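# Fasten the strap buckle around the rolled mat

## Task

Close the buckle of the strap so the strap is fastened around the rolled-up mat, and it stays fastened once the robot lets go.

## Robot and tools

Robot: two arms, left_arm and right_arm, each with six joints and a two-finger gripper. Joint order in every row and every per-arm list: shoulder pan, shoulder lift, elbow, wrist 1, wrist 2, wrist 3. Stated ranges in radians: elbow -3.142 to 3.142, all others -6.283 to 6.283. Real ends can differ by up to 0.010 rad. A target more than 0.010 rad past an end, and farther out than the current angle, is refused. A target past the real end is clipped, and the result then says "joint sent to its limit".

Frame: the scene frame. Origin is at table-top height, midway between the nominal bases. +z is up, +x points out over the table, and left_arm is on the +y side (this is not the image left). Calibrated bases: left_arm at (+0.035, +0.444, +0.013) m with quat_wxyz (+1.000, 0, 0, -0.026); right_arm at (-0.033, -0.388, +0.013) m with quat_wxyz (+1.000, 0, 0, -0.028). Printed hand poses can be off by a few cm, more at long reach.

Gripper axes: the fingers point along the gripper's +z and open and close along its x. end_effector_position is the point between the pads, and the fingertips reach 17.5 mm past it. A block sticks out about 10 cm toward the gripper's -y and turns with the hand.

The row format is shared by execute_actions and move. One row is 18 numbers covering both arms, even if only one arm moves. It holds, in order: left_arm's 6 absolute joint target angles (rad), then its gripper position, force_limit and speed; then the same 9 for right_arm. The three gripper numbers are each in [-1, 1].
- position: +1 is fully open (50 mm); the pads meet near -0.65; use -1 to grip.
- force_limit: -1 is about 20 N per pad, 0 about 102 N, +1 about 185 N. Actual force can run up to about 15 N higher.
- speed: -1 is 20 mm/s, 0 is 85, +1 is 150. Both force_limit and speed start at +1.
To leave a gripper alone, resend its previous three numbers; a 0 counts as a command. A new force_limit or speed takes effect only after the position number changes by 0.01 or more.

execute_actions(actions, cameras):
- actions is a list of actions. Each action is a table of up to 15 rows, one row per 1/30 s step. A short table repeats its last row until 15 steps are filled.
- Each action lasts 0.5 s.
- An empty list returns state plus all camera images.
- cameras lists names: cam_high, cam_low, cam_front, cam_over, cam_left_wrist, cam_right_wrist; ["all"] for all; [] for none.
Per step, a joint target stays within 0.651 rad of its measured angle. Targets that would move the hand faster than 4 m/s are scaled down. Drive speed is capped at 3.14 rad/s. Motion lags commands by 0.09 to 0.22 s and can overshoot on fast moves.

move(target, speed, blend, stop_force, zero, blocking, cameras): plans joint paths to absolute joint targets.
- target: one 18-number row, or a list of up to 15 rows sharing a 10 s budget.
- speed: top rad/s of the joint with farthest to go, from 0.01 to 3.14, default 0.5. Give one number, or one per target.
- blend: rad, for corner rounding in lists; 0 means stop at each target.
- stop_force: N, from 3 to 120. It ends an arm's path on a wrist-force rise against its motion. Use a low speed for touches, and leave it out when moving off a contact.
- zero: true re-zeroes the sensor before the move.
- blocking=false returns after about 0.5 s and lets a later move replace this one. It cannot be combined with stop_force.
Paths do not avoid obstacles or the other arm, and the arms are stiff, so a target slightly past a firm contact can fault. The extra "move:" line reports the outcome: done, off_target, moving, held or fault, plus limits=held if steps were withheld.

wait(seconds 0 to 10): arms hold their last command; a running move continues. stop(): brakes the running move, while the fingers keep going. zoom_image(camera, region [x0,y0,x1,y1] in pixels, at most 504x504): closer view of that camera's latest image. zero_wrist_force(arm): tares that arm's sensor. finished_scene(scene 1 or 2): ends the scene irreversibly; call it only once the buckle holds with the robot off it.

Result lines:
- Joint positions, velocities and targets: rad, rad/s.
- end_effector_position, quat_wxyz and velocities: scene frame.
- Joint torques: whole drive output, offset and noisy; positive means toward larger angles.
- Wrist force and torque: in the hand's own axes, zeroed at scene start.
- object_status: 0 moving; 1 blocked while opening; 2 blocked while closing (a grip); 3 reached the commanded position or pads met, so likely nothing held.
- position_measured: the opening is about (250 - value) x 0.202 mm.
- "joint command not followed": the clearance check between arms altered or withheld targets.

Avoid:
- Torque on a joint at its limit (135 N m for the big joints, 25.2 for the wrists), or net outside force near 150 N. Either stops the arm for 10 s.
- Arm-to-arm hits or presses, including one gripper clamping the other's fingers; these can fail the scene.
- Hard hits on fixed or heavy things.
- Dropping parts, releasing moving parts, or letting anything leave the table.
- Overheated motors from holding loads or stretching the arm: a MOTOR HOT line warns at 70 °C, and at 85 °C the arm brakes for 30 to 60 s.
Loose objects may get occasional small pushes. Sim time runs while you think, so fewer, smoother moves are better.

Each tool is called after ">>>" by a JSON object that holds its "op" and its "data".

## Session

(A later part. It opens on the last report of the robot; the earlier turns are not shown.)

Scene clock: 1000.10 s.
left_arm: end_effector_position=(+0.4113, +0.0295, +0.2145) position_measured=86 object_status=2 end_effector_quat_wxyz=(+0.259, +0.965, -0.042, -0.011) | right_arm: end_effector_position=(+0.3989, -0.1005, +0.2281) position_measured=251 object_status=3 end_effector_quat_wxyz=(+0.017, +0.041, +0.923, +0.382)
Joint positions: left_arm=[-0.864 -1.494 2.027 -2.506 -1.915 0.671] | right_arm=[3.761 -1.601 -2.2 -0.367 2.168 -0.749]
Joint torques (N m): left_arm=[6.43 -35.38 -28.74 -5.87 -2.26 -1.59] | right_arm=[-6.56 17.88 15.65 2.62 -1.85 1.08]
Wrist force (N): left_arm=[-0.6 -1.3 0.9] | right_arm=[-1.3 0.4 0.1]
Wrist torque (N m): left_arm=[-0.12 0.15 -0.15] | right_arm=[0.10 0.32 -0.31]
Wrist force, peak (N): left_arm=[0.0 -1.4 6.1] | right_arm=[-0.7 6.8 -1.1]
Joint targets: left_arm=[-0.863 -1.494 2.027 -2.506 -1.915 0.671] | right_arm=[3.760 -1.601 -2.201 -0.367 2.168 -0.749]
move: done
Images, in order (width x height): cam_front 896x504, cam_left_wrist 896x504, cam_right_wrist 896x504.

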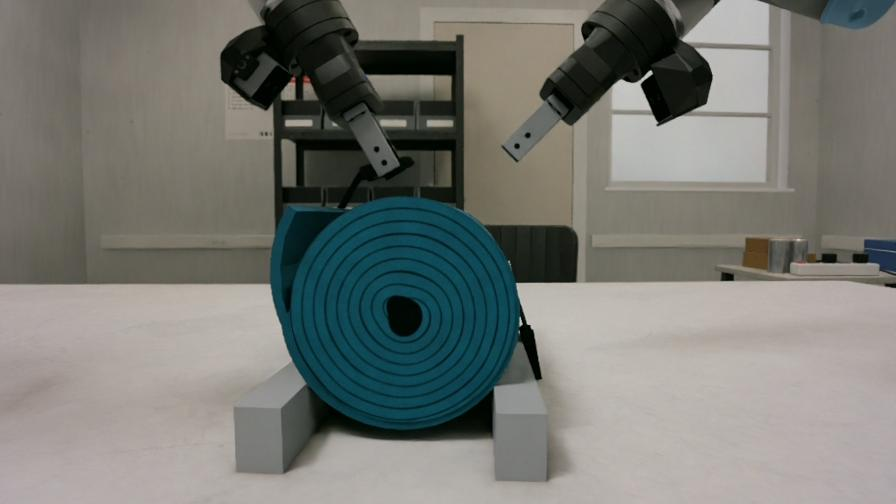

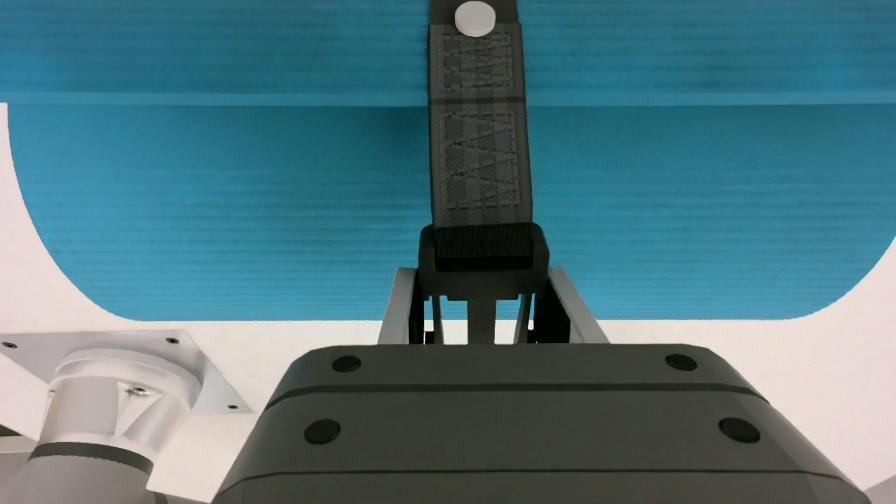

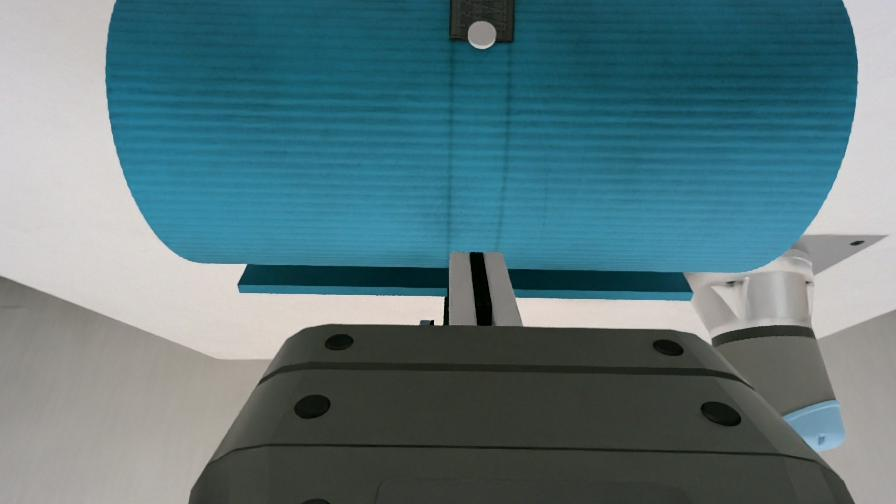

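>>> {"op": "move", "data": {"target": [-0.8635,-1.4944,2.0270,-2.5057,-1.9155,0.6713,-1,-0.4,-1,3.4805,-2.0544,-2.3087,0.1900,2.6264,-0.9686,1,-0.6,-0.5], "speed": 0.6, "cameras": ["cam_right_wrist","cam_front","cam_low"]}}

>>> {"op": "zoom_image", "data": {"camera": "cam_right_wrist", "region": [330, 0, 630, 340]}}

>>> {"op": "zoom_image", "data": {"camera": "cam_front", "region": [460, 220, 620, 400]}}

Scene clock: 1034.13 s.
left_arm: end_effector_position=(+0.4113, +0.0295, +0.2145) position_measured=86 object_status=2 end_effector_quat_wxyz=(+0.259, +0.965, -0.042, -0.011) | right_arm: end_effector_position=(+0.4048, -0.1647, +0.1246) position_measured=3 object_status=3 end_effector_quat_wxyz=(+0.000, +0.000, +0.843, +0.537)
Joint positions: left_arm=[-0.864 -1.494 2.027 -2.506 -1.915 0.671] | right_arm=[3.481 -2.054 -2.309 0.19 2.626 -0.969]
Joint torques (N m): left_arm=[6.64 -36.25 -29.99 -6.01 -2.26 -1.25] | right_arm=[-4.81 22.57 18.44 4.7 1.7 0.4]
Wrist force (N): left_arm=[-0.8 -1.2 0.6] | right_arm=[-1.8 0.0 0.9]
Wrist torque (N m): left_arm=[-0.12 0.17 -0.14] | right_arm=[0.08 0.51 -0.43]
Wrist force, peak (N): left_arm=[-0.8 -1.3 0.9] | right_arm=[-1.2 -2.9 0.1]
Joint targets: left_arm=[-0.863 -1.494 2.027 -2.506 -1.915 0.671] | right_arm=[3.481 -2.054 -2.309 0.190 2.626 -0.969]
move: done
Images, in order (width x height): cam_low 896x504, cam_front 896x504, cam_right_wrist 896x504.

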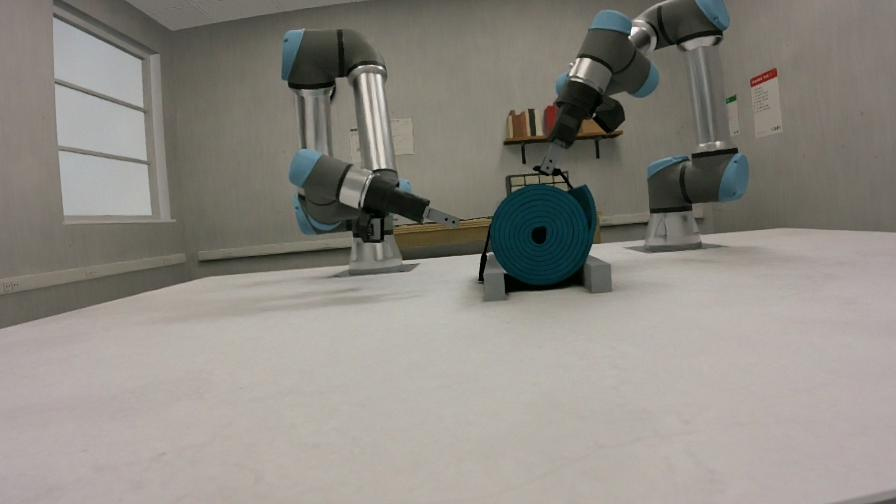

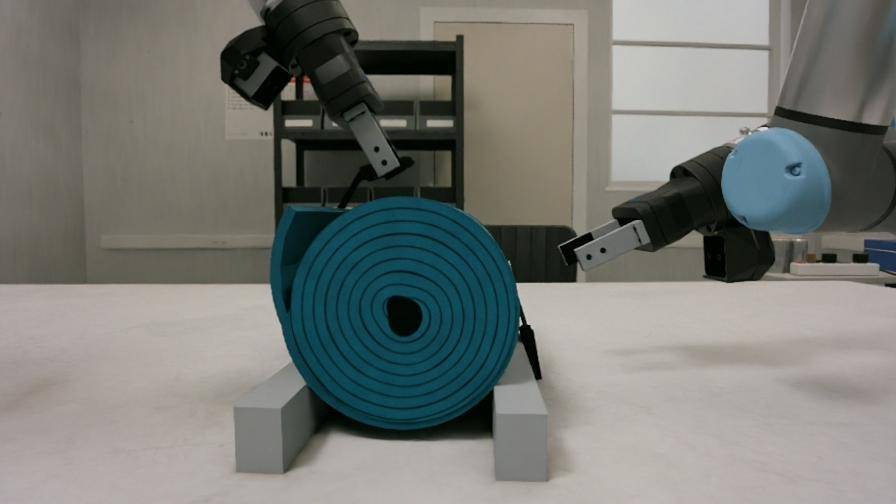

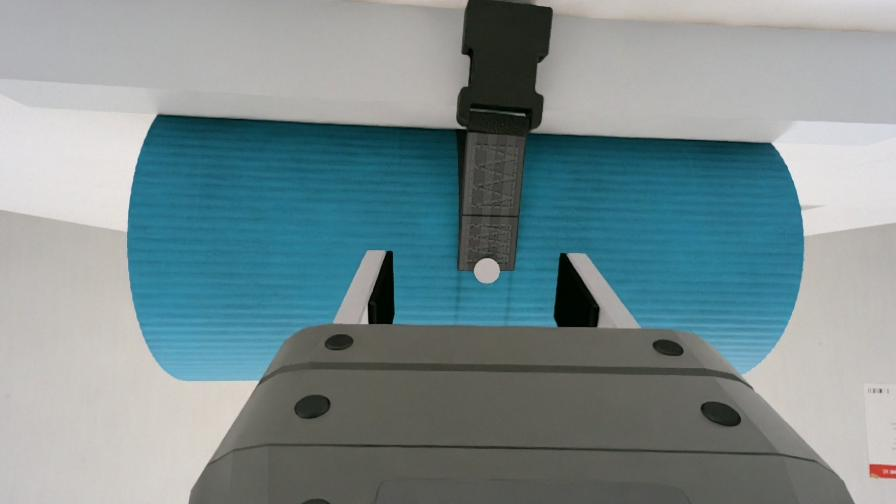

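Scaled by 1.482.

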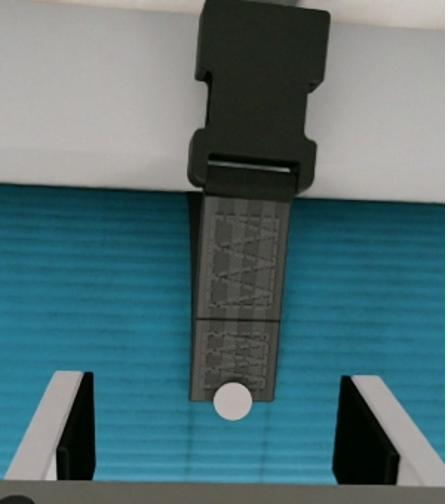

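Scaled by 2.800.

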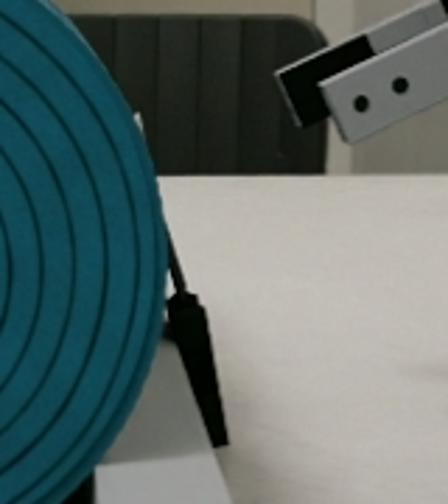

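>>> {"op": "move", "data": {"target": [-0.8635,-1.4944,2.0270,-2.5057,-1.9155,0.6713,-1,-0.4,-1,3.9377,-1.6529,-2.1027,-0.8384,1.6993,-0.8224,1,-0.6,-0.5], "speed": 0.5, "cameras": ["cam_front","cam_right_wrist"]}}

>>> {"op": "zoom_image", "data": {"camera": "cam_right_wrist", "region": [330, 0, 630, 340]}}

Scene clock: 1062.37 s.
left_arm: end_effector_position=(+0.4113, +0.0295, +0.2145) position_measured=86 object_status=2 end_effector_quat_wxyz=(+0.259, +0.965, -0.042, -0.011) | right_arm: end_effector_position=(+0.3923, -0.1349, +0.1295) position_measured=3 object_status=3 end_effector_quat_wxyz=(+0.000, +0.001, +0.996, +0.087)
Joint positions: left_arm=[-0.863 -1.494 2.027 -2.506 -1.915 0.671] | right_arm=[3.938 -1.653 -2.103 -0.838 1.7 -0.822]
Joint torques (N m): left_arm=[5.86 -35.7 -29.29 -6.09 -2.02 -1.01] | right_arm=[1.58 18.35 10.84 1.84 -0.6 -1.23]
Wrist force (N): left_arm=[-0.7 -1.2 0.7] | right_arm=[-0.3 1.0 -0.2]
Wrist torque (N m): left_arm=[-0.12 0.16 -0.14] | right_arm=[0.14 -0.02 0.01]
Wrist force, peak (N): left_arm=[-0.8 -1.2 1.0] | right_arm=[-2.0 -0.1 0.8]
Joint targets: left_arm=[-0.863 -1.494 2.027 -2.506 -1.915 0.671] | right_arm=[3.938 -1.653 -2.103 -0.838 1.699 -0.822]
move: done
Images, in order (width x height): cam_front 896x504, cam_right_wrist 896x504.

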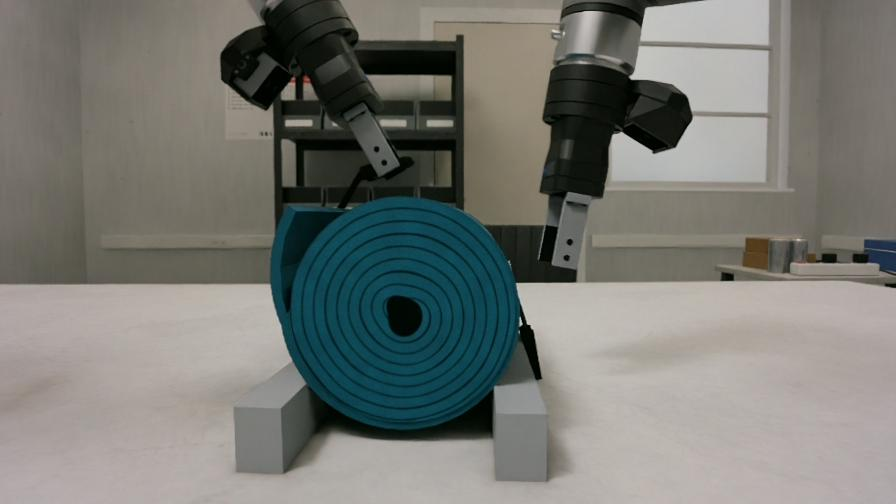

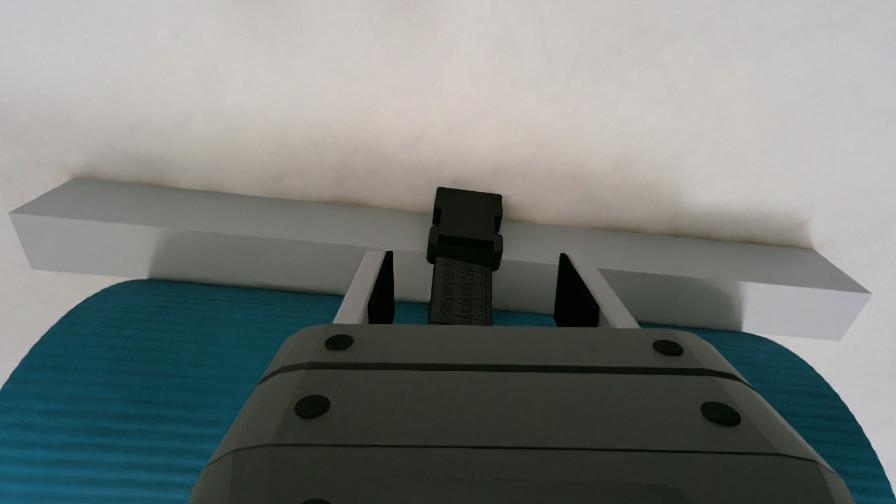

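Scaled by 1.482.

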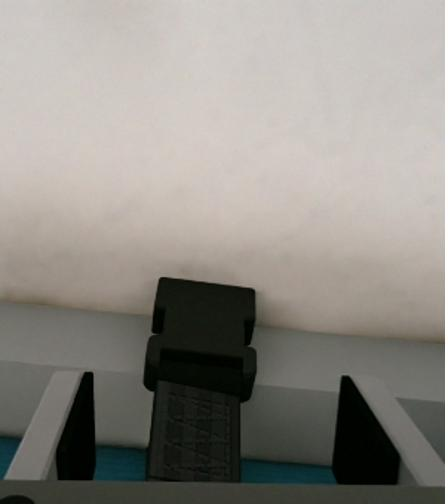

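>>> {"op": "move", "data": {"target": [-0.8635,-1.4944,2.0270,-2.5057,-1.9155,0.6713,-1,-0.4,-1,3.9525,-1.8182,-2.1851,-0.5888,1.6974,-0.8075,1,-0.6,-0.5], "speed": 0.12, "stop_force": 6, "cameras": ["cam_right_wrist"]}}

>>> {"op": "move", "data": {"target": [-0.8635,-1.4944,2.0270,-2.5057,-1.9155,0.6713,-1,-0.4,-1,3.9664,-1.8296,-2.1692,-0.5917,1.6958,-0.7942,1,-0.6,-0.5], "speed": 0.02, "stop_force": 5, "cameras": ["cam_right_wrist","cam_front"]}}

Scene clock: 1084.97 s.
left_arm: end_effector_position=(+0.4113, +0.0295, +0.2145) position_measured=86 object_status=2 end_effector_quat_wxyz=(+0.259, +0.965, -0.042, -0.011) | right_arm: end_effector_position=(+0.3921, -0.1260, +0.0464) position_measured=3 object_status=3 end_effector_quat_wxyz=(+0.000, +0.001, +0.996, +0.087)
Joint positions: left_arm=[-0.863 -1.494 2.027 -2.506 -1.915 0.671] | right_arm=[3.953 -1.818 -2.185 -0.589 1.697 -0.807]
Joint torques (N m): left_arm=[6.46 -35.17 -29.19 -5.86 -2.15 -0.64] | right_arm=[-6.14 37.85 25.72 4.57 -1.88 -0.67]
Wrist force (N): left_arm=[-0.7 -1.2 0.7] | right_arm=[-0.2 1.2 -0.3]
Wrist torque (N m): left_arm=[-0.10 0.17 -0.14] | right_arm=[0.19 -0.04 0.02]
Wrist force, peak (N): left_arm=[-0.9 -1.4 0.8] | right_arm=[-0.4 1.3 -0.4]
Joint targets: left_arm=[-0.863 -1.494 2.027 -2.506 -1.915 0.671] | right_arm=[3.952 -1.818 -2.185 -0.589 1.697 -0.807]
move: done
Images, in order (width x height): cam_right_wrist 896x504.

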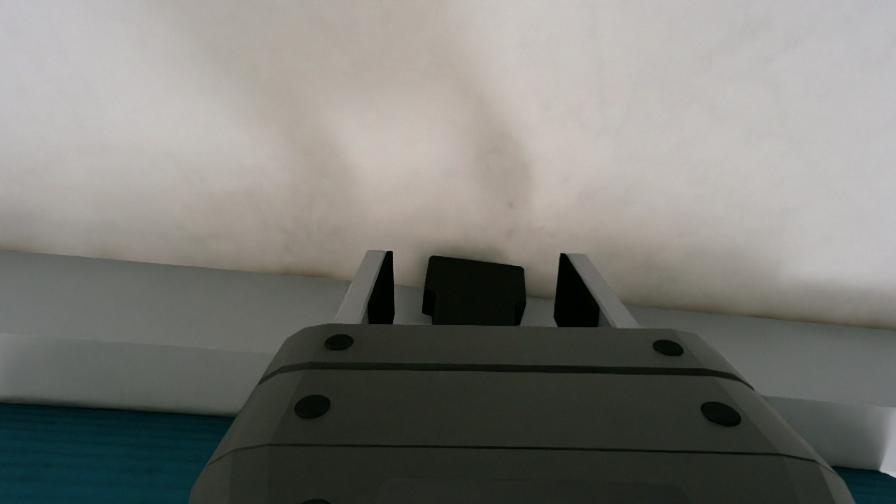

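Scene clock: 1086.67 s.
left_arm: end_effector_position=(+0.4113, +0.0295, +0.2145) position_measured=86 object_status=2 end_effector_quat_wxyz=(+0.259, +0.965, -0.042, -0.011) | right_arm: end_effector_position=(+0.3932, -0.1165, +0.0465) position_measured=3 object_status=3 end_effector_quat_wxyz=(+0.000, +0.000, +0.996, +0.087)
Joint positions: left_arm=[-0.863 -1.494 2.027 -2.506 -1.915 0.671] | right_arm=[3.966 -1.829 -2.17 -0.592 1.696 -0.795]
Joint torques (N m): left_arm=[5.61 -35.18 -28.85 -6.01 -2.24 -0.72] | right_arm=[-6.73 38.94 8.49 4.37 3 -1.37]
Wrist force (N): left_arm=[-0.6 -1.3 0.9] | right_arm=[-0.4 -0.9 -0.5]
Wrist torque (N m): left_arm=[-0.13 0.16 -0.14] | right_arm=[0.21 -0.01 0.11]
Wrist force, peak (N): left_arm=[-0.9 -1.3 0.9] | right_arm=[1.6 -13.9 -6.7]
Joint targets: left_arm=[-0.863 -1.494 2.027 -2.506 -1.915 0.671] | right_arm=[3.966 -1.829 -2.170 -0.592 1.696 -0.795]
move: contact (right_arm)
Images, in order (width x height): cam_front 896x504, cam_right_wrist 896x504.

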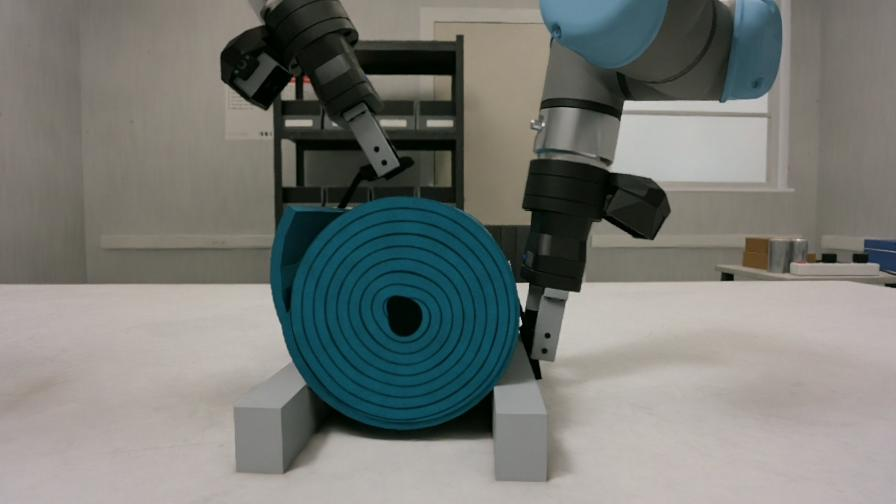

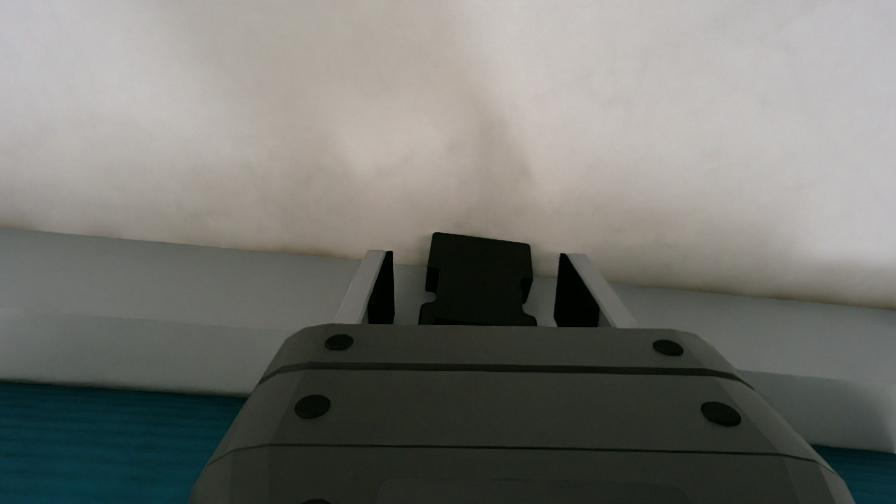

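>>> {"op": "move", "data": {"target": [-0.8635,-1.4944,2.0270,-2.5057,-1.9155,0.6713,-1,-0.4,-1,3.9660,-1.8290,-2.1700,-0.5920,1.6960,-0.7950,-1,-0.5,-1], "speed": 0.1, "cameras": ["cam_right_wrist","cam_front"]}}

Scene clock: 1090.47 s.
left_arm: end_effector_position=(+0.4113, +0.0295, +0.2145) position_measured=86 object_status=2 end_effector_quat_wxyz=(+0.259, +0.965, -0.042, -0.011) | right_arm: end_effector_position=(+0.3931, -0.1164, +0.0464) position_measured=86 object_status=2 end_effector_quat_wxyz=(+0.000, +0.000, +0.996, +0.087)
Joint positions: left_arm=[-0.863 -1.494 2.027 -2.506 -1.915 0.671] | right_arm=[3.966 -1.829 -2.17 -0.592 1.696 -0.795]
Joint torques (N m): left_arm=[4.9 -35.64 -28.07 -5.96 -2.3 -0.69] | right_arm=[5.87 18.43 25.98 4.37 2.83 -1.31]
Wrist force (N): left_arm=[-0.6 -1.4 0.6] | right_arm=[-0.3 1.6 -0.8]
Wrist torque (N m): left_arm=[-0.13 0.15 -0.14] | right_arm=[0.25 -0.02 0.03]
Wrist force, peak (N): left_arm=[-0.9 -1.4 0.8] | right_arm=[-0.1 1.8 -0.9]
Joint targets: left_arm=[-0.863 -1.494 2.027 -2.506 -1.915 0.671] | right_arm=[3.966 -1.829 -2.170 -0.592 1.696 -0.795]
move: done
Images, in order (width x height): cam_front 896x504, cam_right_wrist 896x504.

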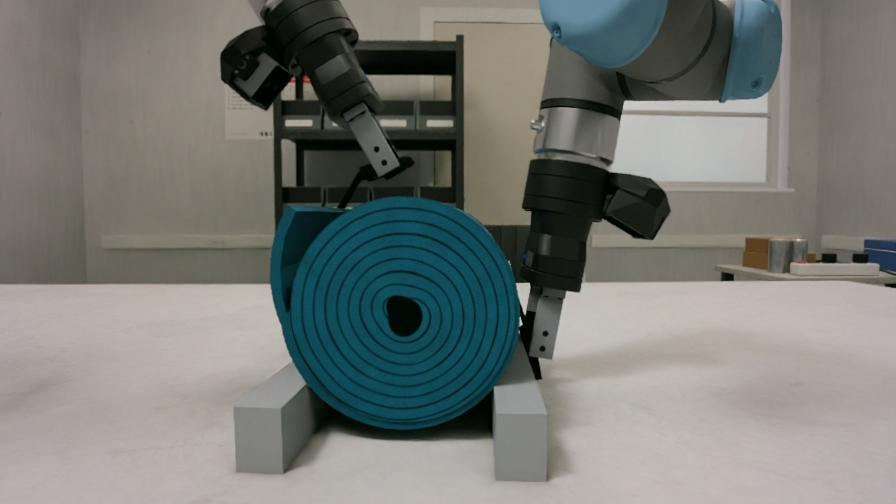

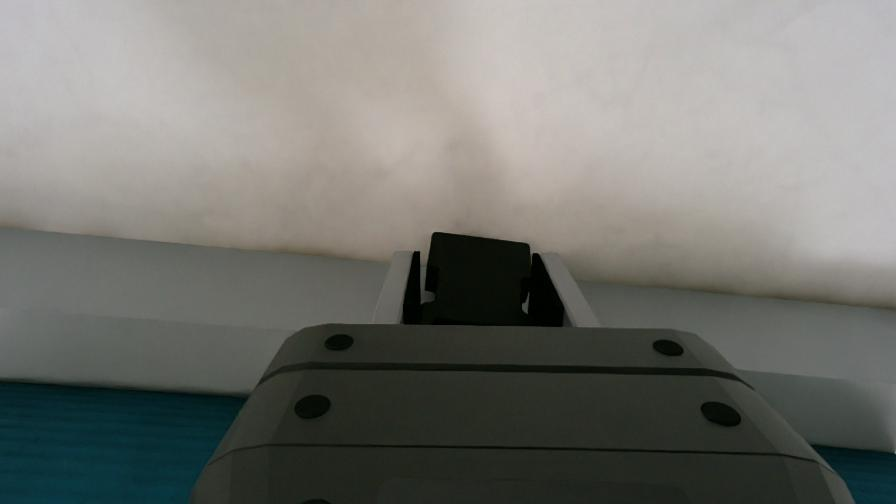

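>>> {"op": "move", "data": {"target": [[-0.8635,-1.4944,2.0270,-2.5057,-1.9155,0.6713,-1,-0.4,-1,3.7938,-1.8136,-2.2764,-0.3090,1.9974,-0.9062,-1,-0.5,-1],[-0.8635,-1.4944,2.0270,-2.5057,-1.9155,0.6713,-1,-0.4,-1,3.5935,-2.0162,-2.3221,0.2149,2.4966,-0.8745,-1,-0.5,-1],[-0.8635,-1.4944,2.0270,-2.5057,-1.9155,0.6713,-1,-0.4,-1,3.6645,-2.0059,-2.3153,0.4545,2.4510,-0.5993,-1,-0.5,-1]], "speed": 0.3, "stop_force": 40, "cameras": ["cam_front","cam_right_wrist"]}}

>>> {"op": "zoom_image", "data": {"camera": "cam_front", "region": [340, 120, 620, 280]}}

Scene clock: 1128.30 s.
left_arm: end_effector_position=(+0.4113, +0.0295, +0.2145) position_measured=86 object_status=2 end_effector_quat_wxyz=(+0.259, +0.965, -0.042, -0.011) | right_arm: end_effector_position=(+0.3998, -0.0954, +0.1632) position_measured=86 object_status=2 end_effector_quat_wxyz=(+0.024, +0.037, +0.843, +0.537)
Joint positions: left_arm=[-0.863 -1.494 2.027 -2.506 -1.916 0.671] | right_arm=[3.665 -2.006 -2.315 0.454 2.451 -0.599]
Joint torques (N m): left_arm=[5.57 -35.65 -28.08 -6.04 -2.2 -0.34] | right_arm=[-4.35 23.9 6.5 5.78 4.87 1.11]
Wrist force (N): left_arm=[-0.8 -6.6 2.8] | right_arm=[-1.3 -7.8 -4.6]
Wrist torque (N m): left_arm=[-0.24 0.18 -0.14] | right_arm=[0.17 0.53 -0.39]
Wrist force, peak (N): left_arm=[-0.7 -7.0 2.8] | right_arm=[2.6 -8.7 -12.4]
Joint targets: left_arm=[-0.863 -1.494 2.027 -2.506 -1.915 0.671] | right_arm=[3.664 -2.006 -2.315 0.455 2.451 -0.599]
move: done
Images, in order (width x height): cam_front 896x504, cam_right_wrist 896x504.

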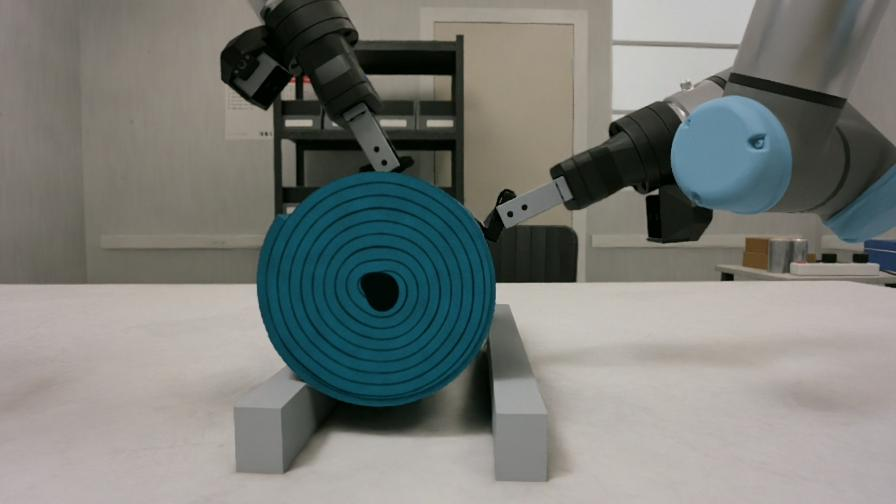

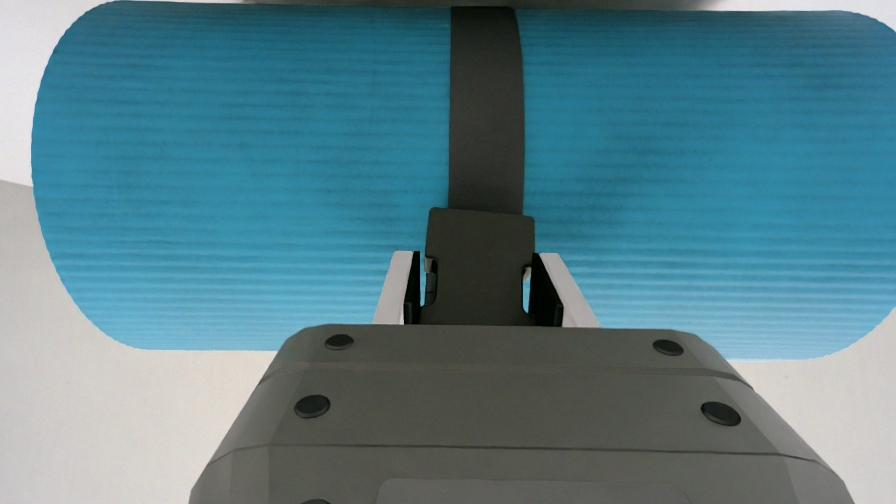

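Scaled by 1.800.

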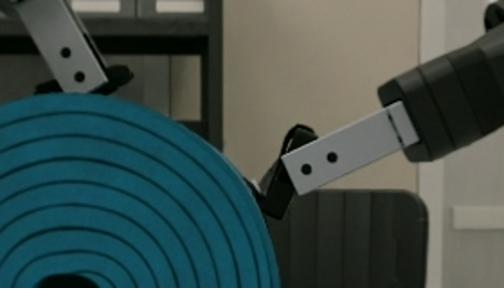

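>>> {"op": "move", "data": {"target": [[-0.8635,-1.4944,2.0270,-2.5057,-1.9155,0.6713,-1,-0.4,-1,3.5935,-2.0162,-2.3221,0.2149,2.4966,-0.8745,-1,-0.5,-1]], "speed": 0.12, "cameras": ["cam_front","cam_right_wrist","cam_left_wrist"]}}

>>> {"op": "zoom_image", "data": {"camera": "cam_front", "region": [340, 120, 620, 280]}}

Scene clock: 1154.87 s.
left_arm: end_effector_position=(+0.4113, +0.0295, +0.2145) position_measured=86 object_status=2 end_effector_quat_wxyz=(+0.259, +0.965, -0.042, -0.011) | right_arm: end_effector_position=(+0.3959, -0.1288, +0.1195) position_measured=86 object_status=2 end_effector_quat_wxyz=(+0.000, +0.000, +0.866, +0.500) end_effector_velocity=(+0.000, +0.000, +0.001) end_effector_angular_velocity=(+0.001, -0.001, -0.002)
Joint positions: left_arm=[-0.864 -1.494 2.027 -2.506 -1.916 0.671] | right_arm=[3.593 -2.016 -2.322 0.215 2.497 -0.875]
Joint velocities: left_arm=[within noise] | right_arm=[0.001 0.001 0 0.004 -0.001 0.005]
Joint torques (N m): left_arm=[6.47 -34.37 -29.04 -6.02 -2.3 -0.04] | right_arm=[6.35 23.62 2.43 4.94 1.4 1.9]
Wrist force (N): left_arm=[-0.5 -1.4 0.6] | right_arm=[-1.6 0.6 0.2]
Wrist torque (N m): left_arm=[-0.14 0.14 -0.14] | right_arm=[0.18 0.45 -0.40]
Wrist force, peak (N): left_arm=[-0.8 -6.8 3.1] | right_arm=[1.1 -6.0 -9.7]
Joint targets: left_arm=[-0.863 -1.494 2.027 -2.506 -1.915 0.671] | right_arm=[3.593 -2.016 -2.322 0.215 2.497 -0.875]
move: done
Images, in order (width x height): cam_front 896x504, cam_left_wrist 896x504, cam_right_wrist 896x504.

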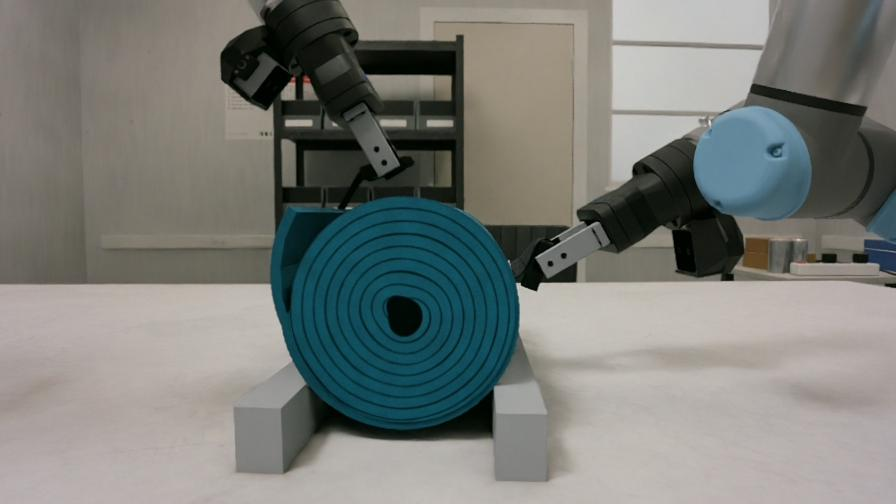

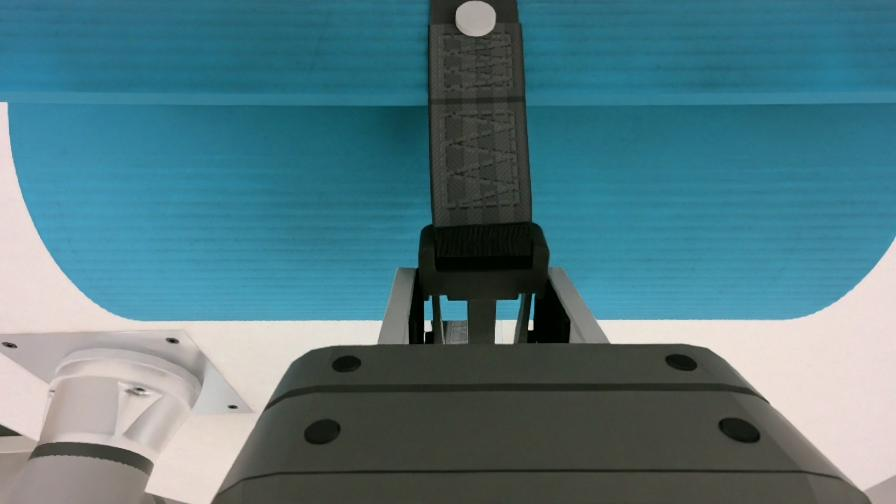

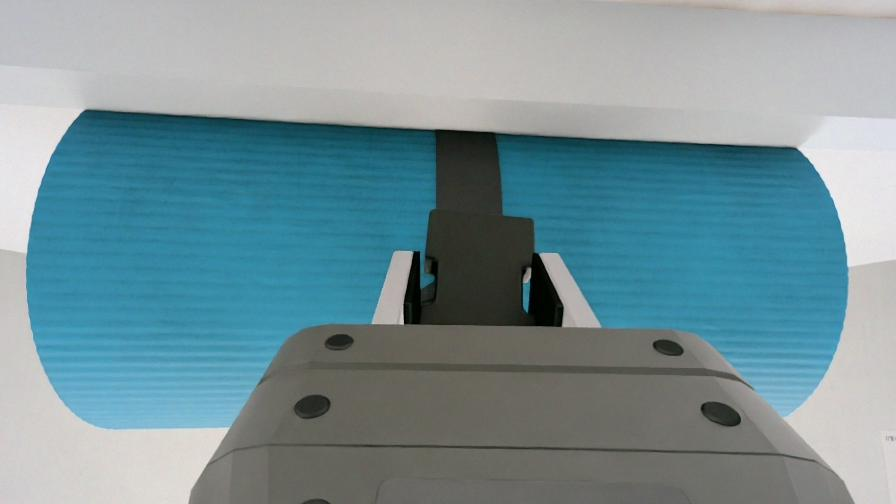

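Scaled by 1.800.

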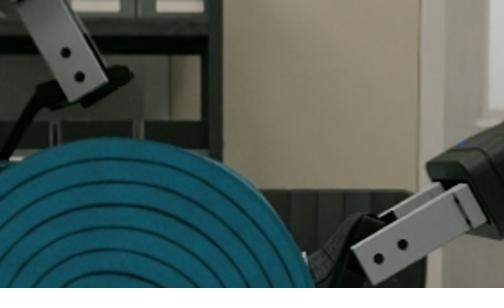

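>>> {"op": "move", "data": {"target": [[-0.8635,-1.4944,2.0270,-2.5057,-1.9155,0.6713,-1,-0.4,-1,3.7938,-1.8136,-2.2764,-0.3090,1.9974,-0.9062,-1,-0.5,-1],[-0.8635,-1.4944,2.0270,-2.5057,-1.9155,0.6713,-1,-0.4,-1,3.9525,-1.8182,-2.1851,-0.5888,1.6974,-0.8075,-1,-0.5,-1]], "speed": 0.2, "stop_force": 15, "cameras": ["cam_front","cam_right_wrist"]}}

>>> {"op": "zoom_image", "data": {"camera": "cam_front", "region": [460, 220, 620, 400]}}

Scene clock: 1178.07 s.
left_arm: end_effector_position=(+0.4113, +0.0295, +0.2145) position_measured=86 object_status=2 end_effector_quat_wxyz=(+0.259, +0.965, -0.042, -0.011) | right_arm: end_effector_position=(+0.3921, -0.1260, +0.0464) position_measured=86 object_status=2 end_effector_quat_wxyz=(+0.000, +0.001, +0.996, +0.087)
Joint positions: left_arm=[-0.864 -1.494 2.027 -2.506 -1.916 0.671] | right_arm=[3.953 -1.818 -2.185 -0.589 1.697 -0.808]
Joint torques (N m): left_arm=[5.23 -34.9 -27.88 -5.92 -2.14 0.3] | right_arm=[-7.51 23.9 5.82 1.33 -0.89 -1.31]
Wrist force (N): left_arm=[-0.7 -1.3 0.6] | right_arm=[-0.4 3.3 -3.1]
Wrist torque (N m): left_arm=[-0.12 0.16 -0.14] | right_arm=[0.25 -0.06 0.04]
Wrist force, peak (N): left_arm=[-0.9 -1.5 0.8] | right_arm=[-0.3 4.1 -2.9]
Joint targets: left_arm=[-0.863 -1.494 2.027 -2.506 -1.915 0.671] | right_arm=[3.952 -1.818 -2.185 -0.589 1.697 -0.807]
move: done
Images, in order (width x height): cam_front 896x504, cam_right_wrist 896x504.

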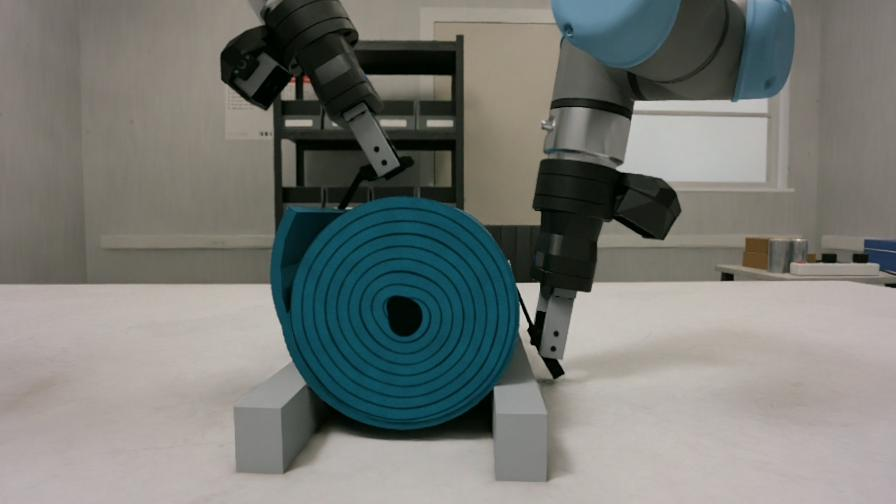

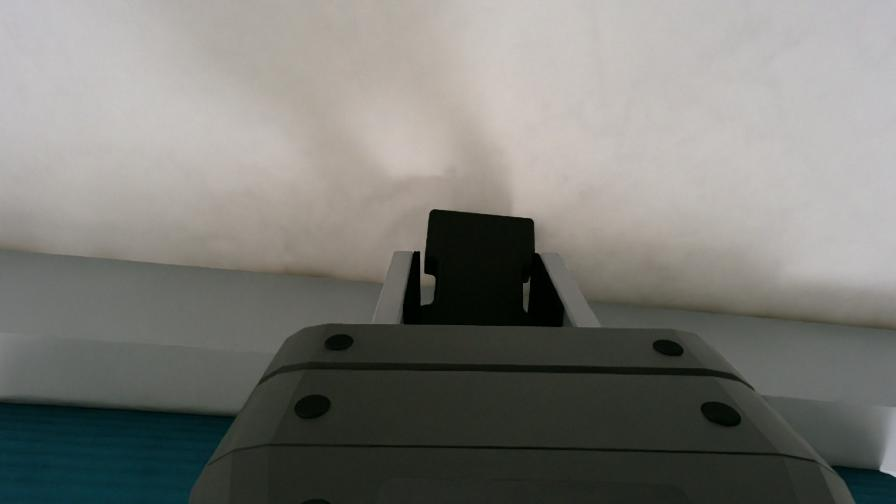

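Scaled by 2.800.

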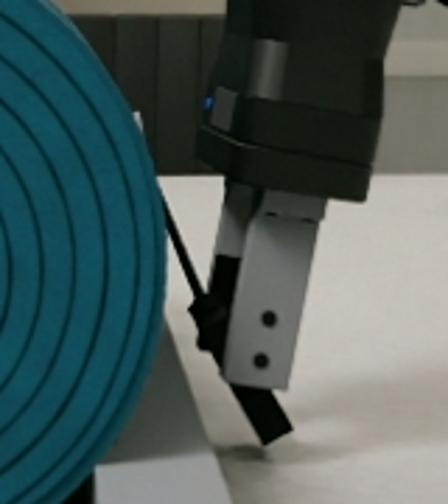

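>>> {"op": "move", "data": {"target": [-0.8635,-1.4944,2.0270,-2.5057,-1.9155,0.6713,-1,-0.4,-1,4.1004,-1.8887,-2.0005,-1.0306,1.4098,-0.6510,-1,-0.5,-1], "speed": 0.15, "stop_force": 30, "cameras": ["cam_front","cam_right_wrist"]}}

>>> {"op": "zoom_image", "data": {"camera": "cam_front", "region": [460, 220, 620, 400]}}

Scene clock: 1192.37 s.
left_arm: end_effector_position=(+0.4113, +0.0295, +0.2145) position_measured=86 object_status=2 end_effector_quat_wxyz=(+0.259, +0.965, -0.042, -0.011) | right_arm: end_effector_position=(+0.3923, -0.1311, +0.0410) position_measured=86 object_status=2 end_effector_quat_wxyz=(-0.001, +0.001, +0.992, -0.126)
Joint positions: left_arm=[-0.864 -1.494 2.027 -2.506 -1.915 0.671] | right_arm=[4.097 -1.887 -2.005 -1.021 1.416 -0.655]
Joint torques (N m): left_arm=[5.84 -34.59 -28.66 -5.89 -2.11 0.63] | right_arm=[25.25 32.43 30.62 4.03 1.41 0.91]
Wrist force (N): left_arm=[-0.7 -1.2 0.7] | right_arm=[-6.4 -42.2 -11.0]
Wrist torque (N m): left_arm=[-0.10 0.17 -0.15] | right_arm=[-4.57 0.49 0.82]
Wrist force, peak (N): left_arm=[-0.9 -1.5 0.8] | right_arm=[-0.7 -59.6 -14.5]
Joint targets: left_arm=[-0.863 -1.494 2.027 -2.506 -1.915 0.671] | right_arm=[4.097 -1.887 -2.005 -1.021 1.416 -0.655]
move: contact (right_arm)
Images, in order (width x height): cam_front 896x504, cam_right_wrist 896x504.

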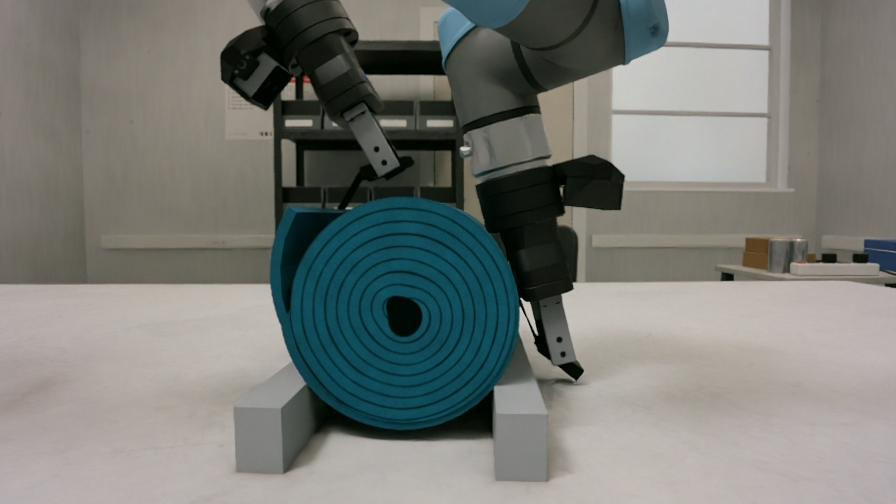

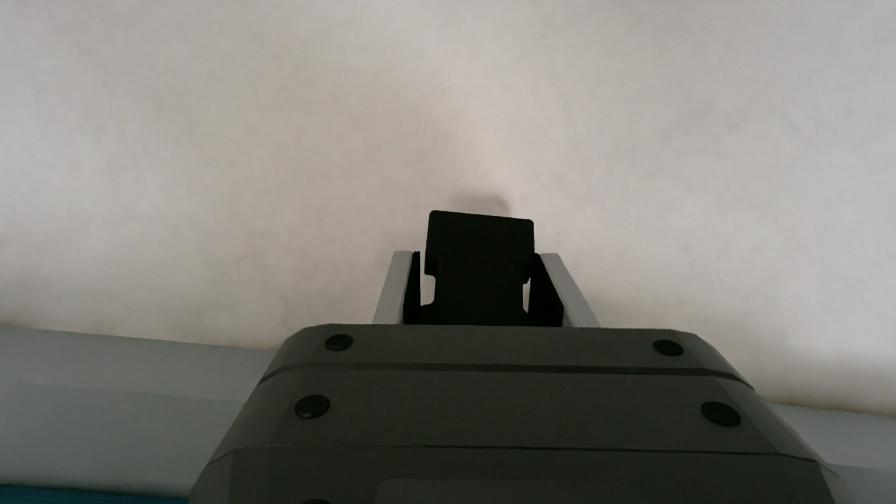

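Scaled by 2.800.

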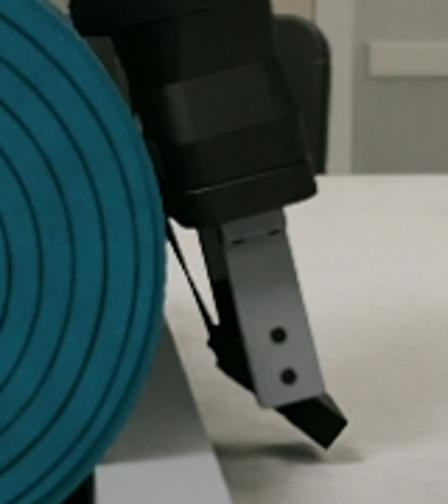

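>>> {"op": "move", "data": {"target": [-0.8635,-1.4944,2.0270,-2.5057,-1.9155,0.6713,-1,-0.4,-1,4.0885,-1.8772,-2.0181,-1.0224,1.4073,-0.6635,-1,-0.5,-1], "speed": 0.06, "cameras": ["cam_front","cam_right_wrist"]}}

>>> {"op": "zoom_image", "data": {"camera": "cam_front", "region": [460, 220, 620, 400]}}

Scene clock: 1200.13 s.
left_arm: end_effector_position=(+0.4113, +0.0295, +0.2145) position_measured=86 object_status=2 end_effector_quat_wxyz=(+0.259, +0.965, -0.042, -0.011) | right_arm: end_effector_position=(+0.3922, -0.1410, +0.0414) position_measured=86 object_status=2 end_effector_quat_wxyz=(+0.000, +0.000, +0.991, -0.131)
Joint positions: left_arm=[-0.863 -1.494 2.027 -2.506 -1.916 0.671] | right_arm=[4.088 -1.877 -2.018 -1.022 1.407 -0.664]
Joint torques (N m): left_arm=[5.98 -35.53 -28.39 -6.08 -2.21 0.71] | right_arm=[0.12 22.27 14.64 -0.7 -2.03 0.25]
Wrist force (N): left_arm=[-0.8 -1.3 0.8] | right_arm=[-0.8 4.8 -13.2]
Wrist torque (N m): left_arm=[-0.12 0.18 -0.14] | right_arm=[0.21 -0.08 0.44]
Wrist force, peak (N): left_arm=[-0.9 -1.6 0.8] | right_arm=[-6.5 -42.6 -10.9]
Joint targets: left_arm=[-0.863 -1.494 2.027 -2.506 -1.915 0.671] | right_arm=[4.088 -1.877 -2.018 -1.022 1.407 -0.663]
move: done
Images, in order (width x height): cam_front 896x504, cam_right_wrist 896x504.

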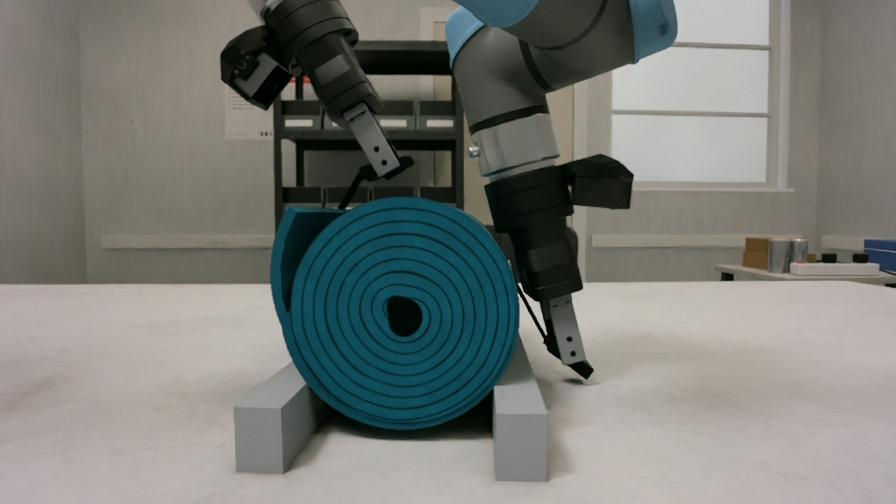

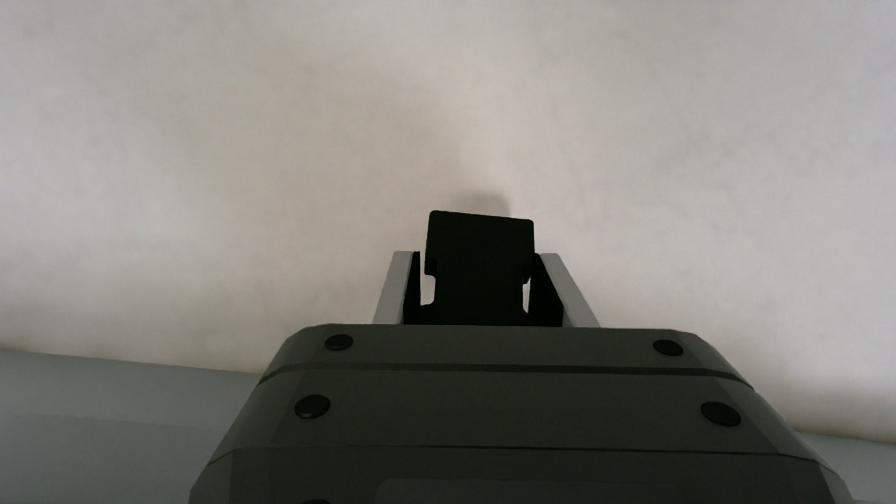

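Scaled by 2.800.

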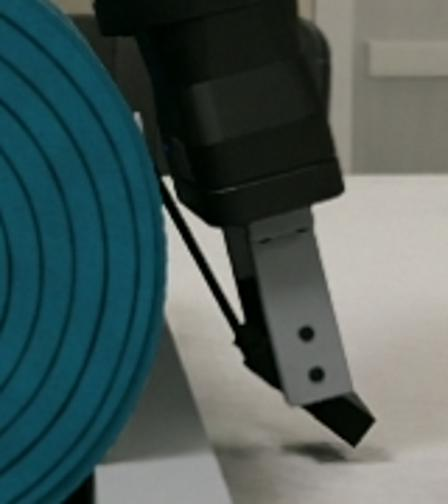

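>>> {"op": "move", "data": {"target": [-0.8635,-1.4944,2.0270,-2.5057,-1.9155,0.6713,-1,-0.4,-1,4.0790,-1.8771,-2.0366,-1.0023,1.4053,-0.6735,-1,-0.5,-1], "speed": 0.03, "stop_force": 25, "cameras": ["cam_front"]}}

>>> {"op": "zoom_image", "data": {"camera": "cam_front", "region": [460, 220, 620, 400]}}

Scene clock: 1208.87 s.
left_arm: end_effector_position=(+0.4113, +0.0295, +0.2145) position_measured=86 object_status=2 end_effector_quat_wxyz=(+0.259, +0.965, -0.042, -0.011) | right_arm: end_effector_position=(+0.3921, -0.1488, +0.0364) position_measured=86 object_status=2 end_effector_quat_wxyz=(+0.000, +0.000, +0.991, -0.130)
Joint positions: left_arm=[-0.863 -1.494 2.027 -2.506 -1.916 0.671] | right_arm=[4.079 -1.877 -2.037 -1.002 1.405 -0.673]
Joint torques (N m): left_arm=[5.77 -34.37 -28.58 -5.94 -2.02 0.89] | right_arm=[2.24 33.3 17.08 -1.8 -2.07 1.07]
Wrist force (N): left_arm=[-0.9 -1.3 0.6] | right_arm=[-1.0 7.4 -17.8]
Wrist torque (N m): left_arm=[-0.11 0.20 -0.14] | right_arm=[0.23 -0.09 0.43]
Wrist force, peak (N): left_arm=[-0.7 -1.4 1.1] | right_arm=[-1.2 7.3 -18.1]
Joint targets: left_arm=[-0.863 -1.494 2.027 -2.506 -1.915 0.671] | right_arm=[4.079 -1.877 -2.037 -1.002 1.405 -0.673]
move: done
Images, in order (width x height): cam_front 896x504.

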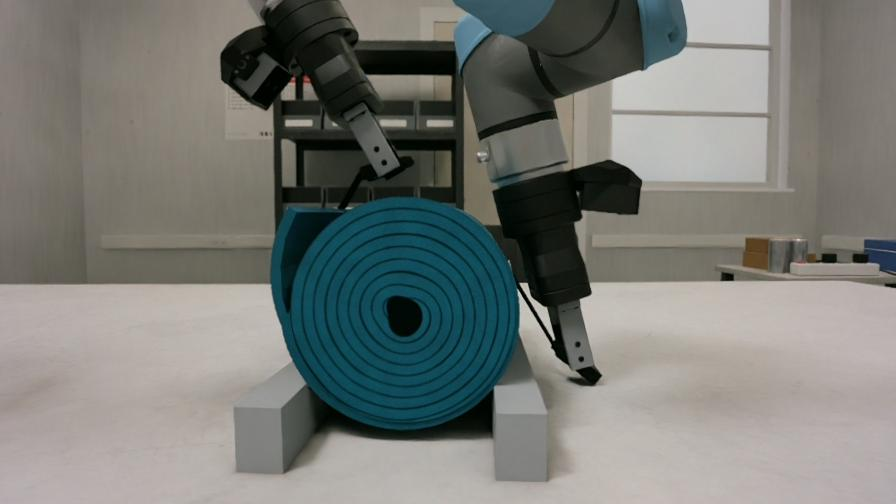

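Scaled by 2.800.

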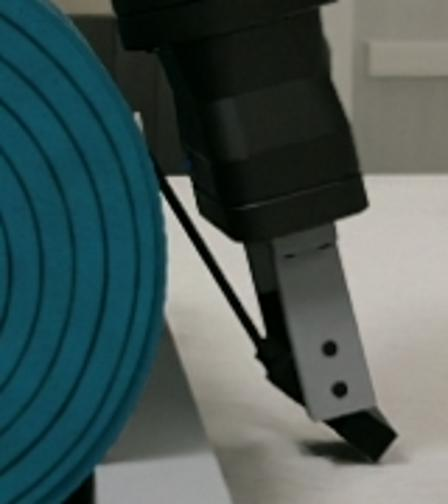

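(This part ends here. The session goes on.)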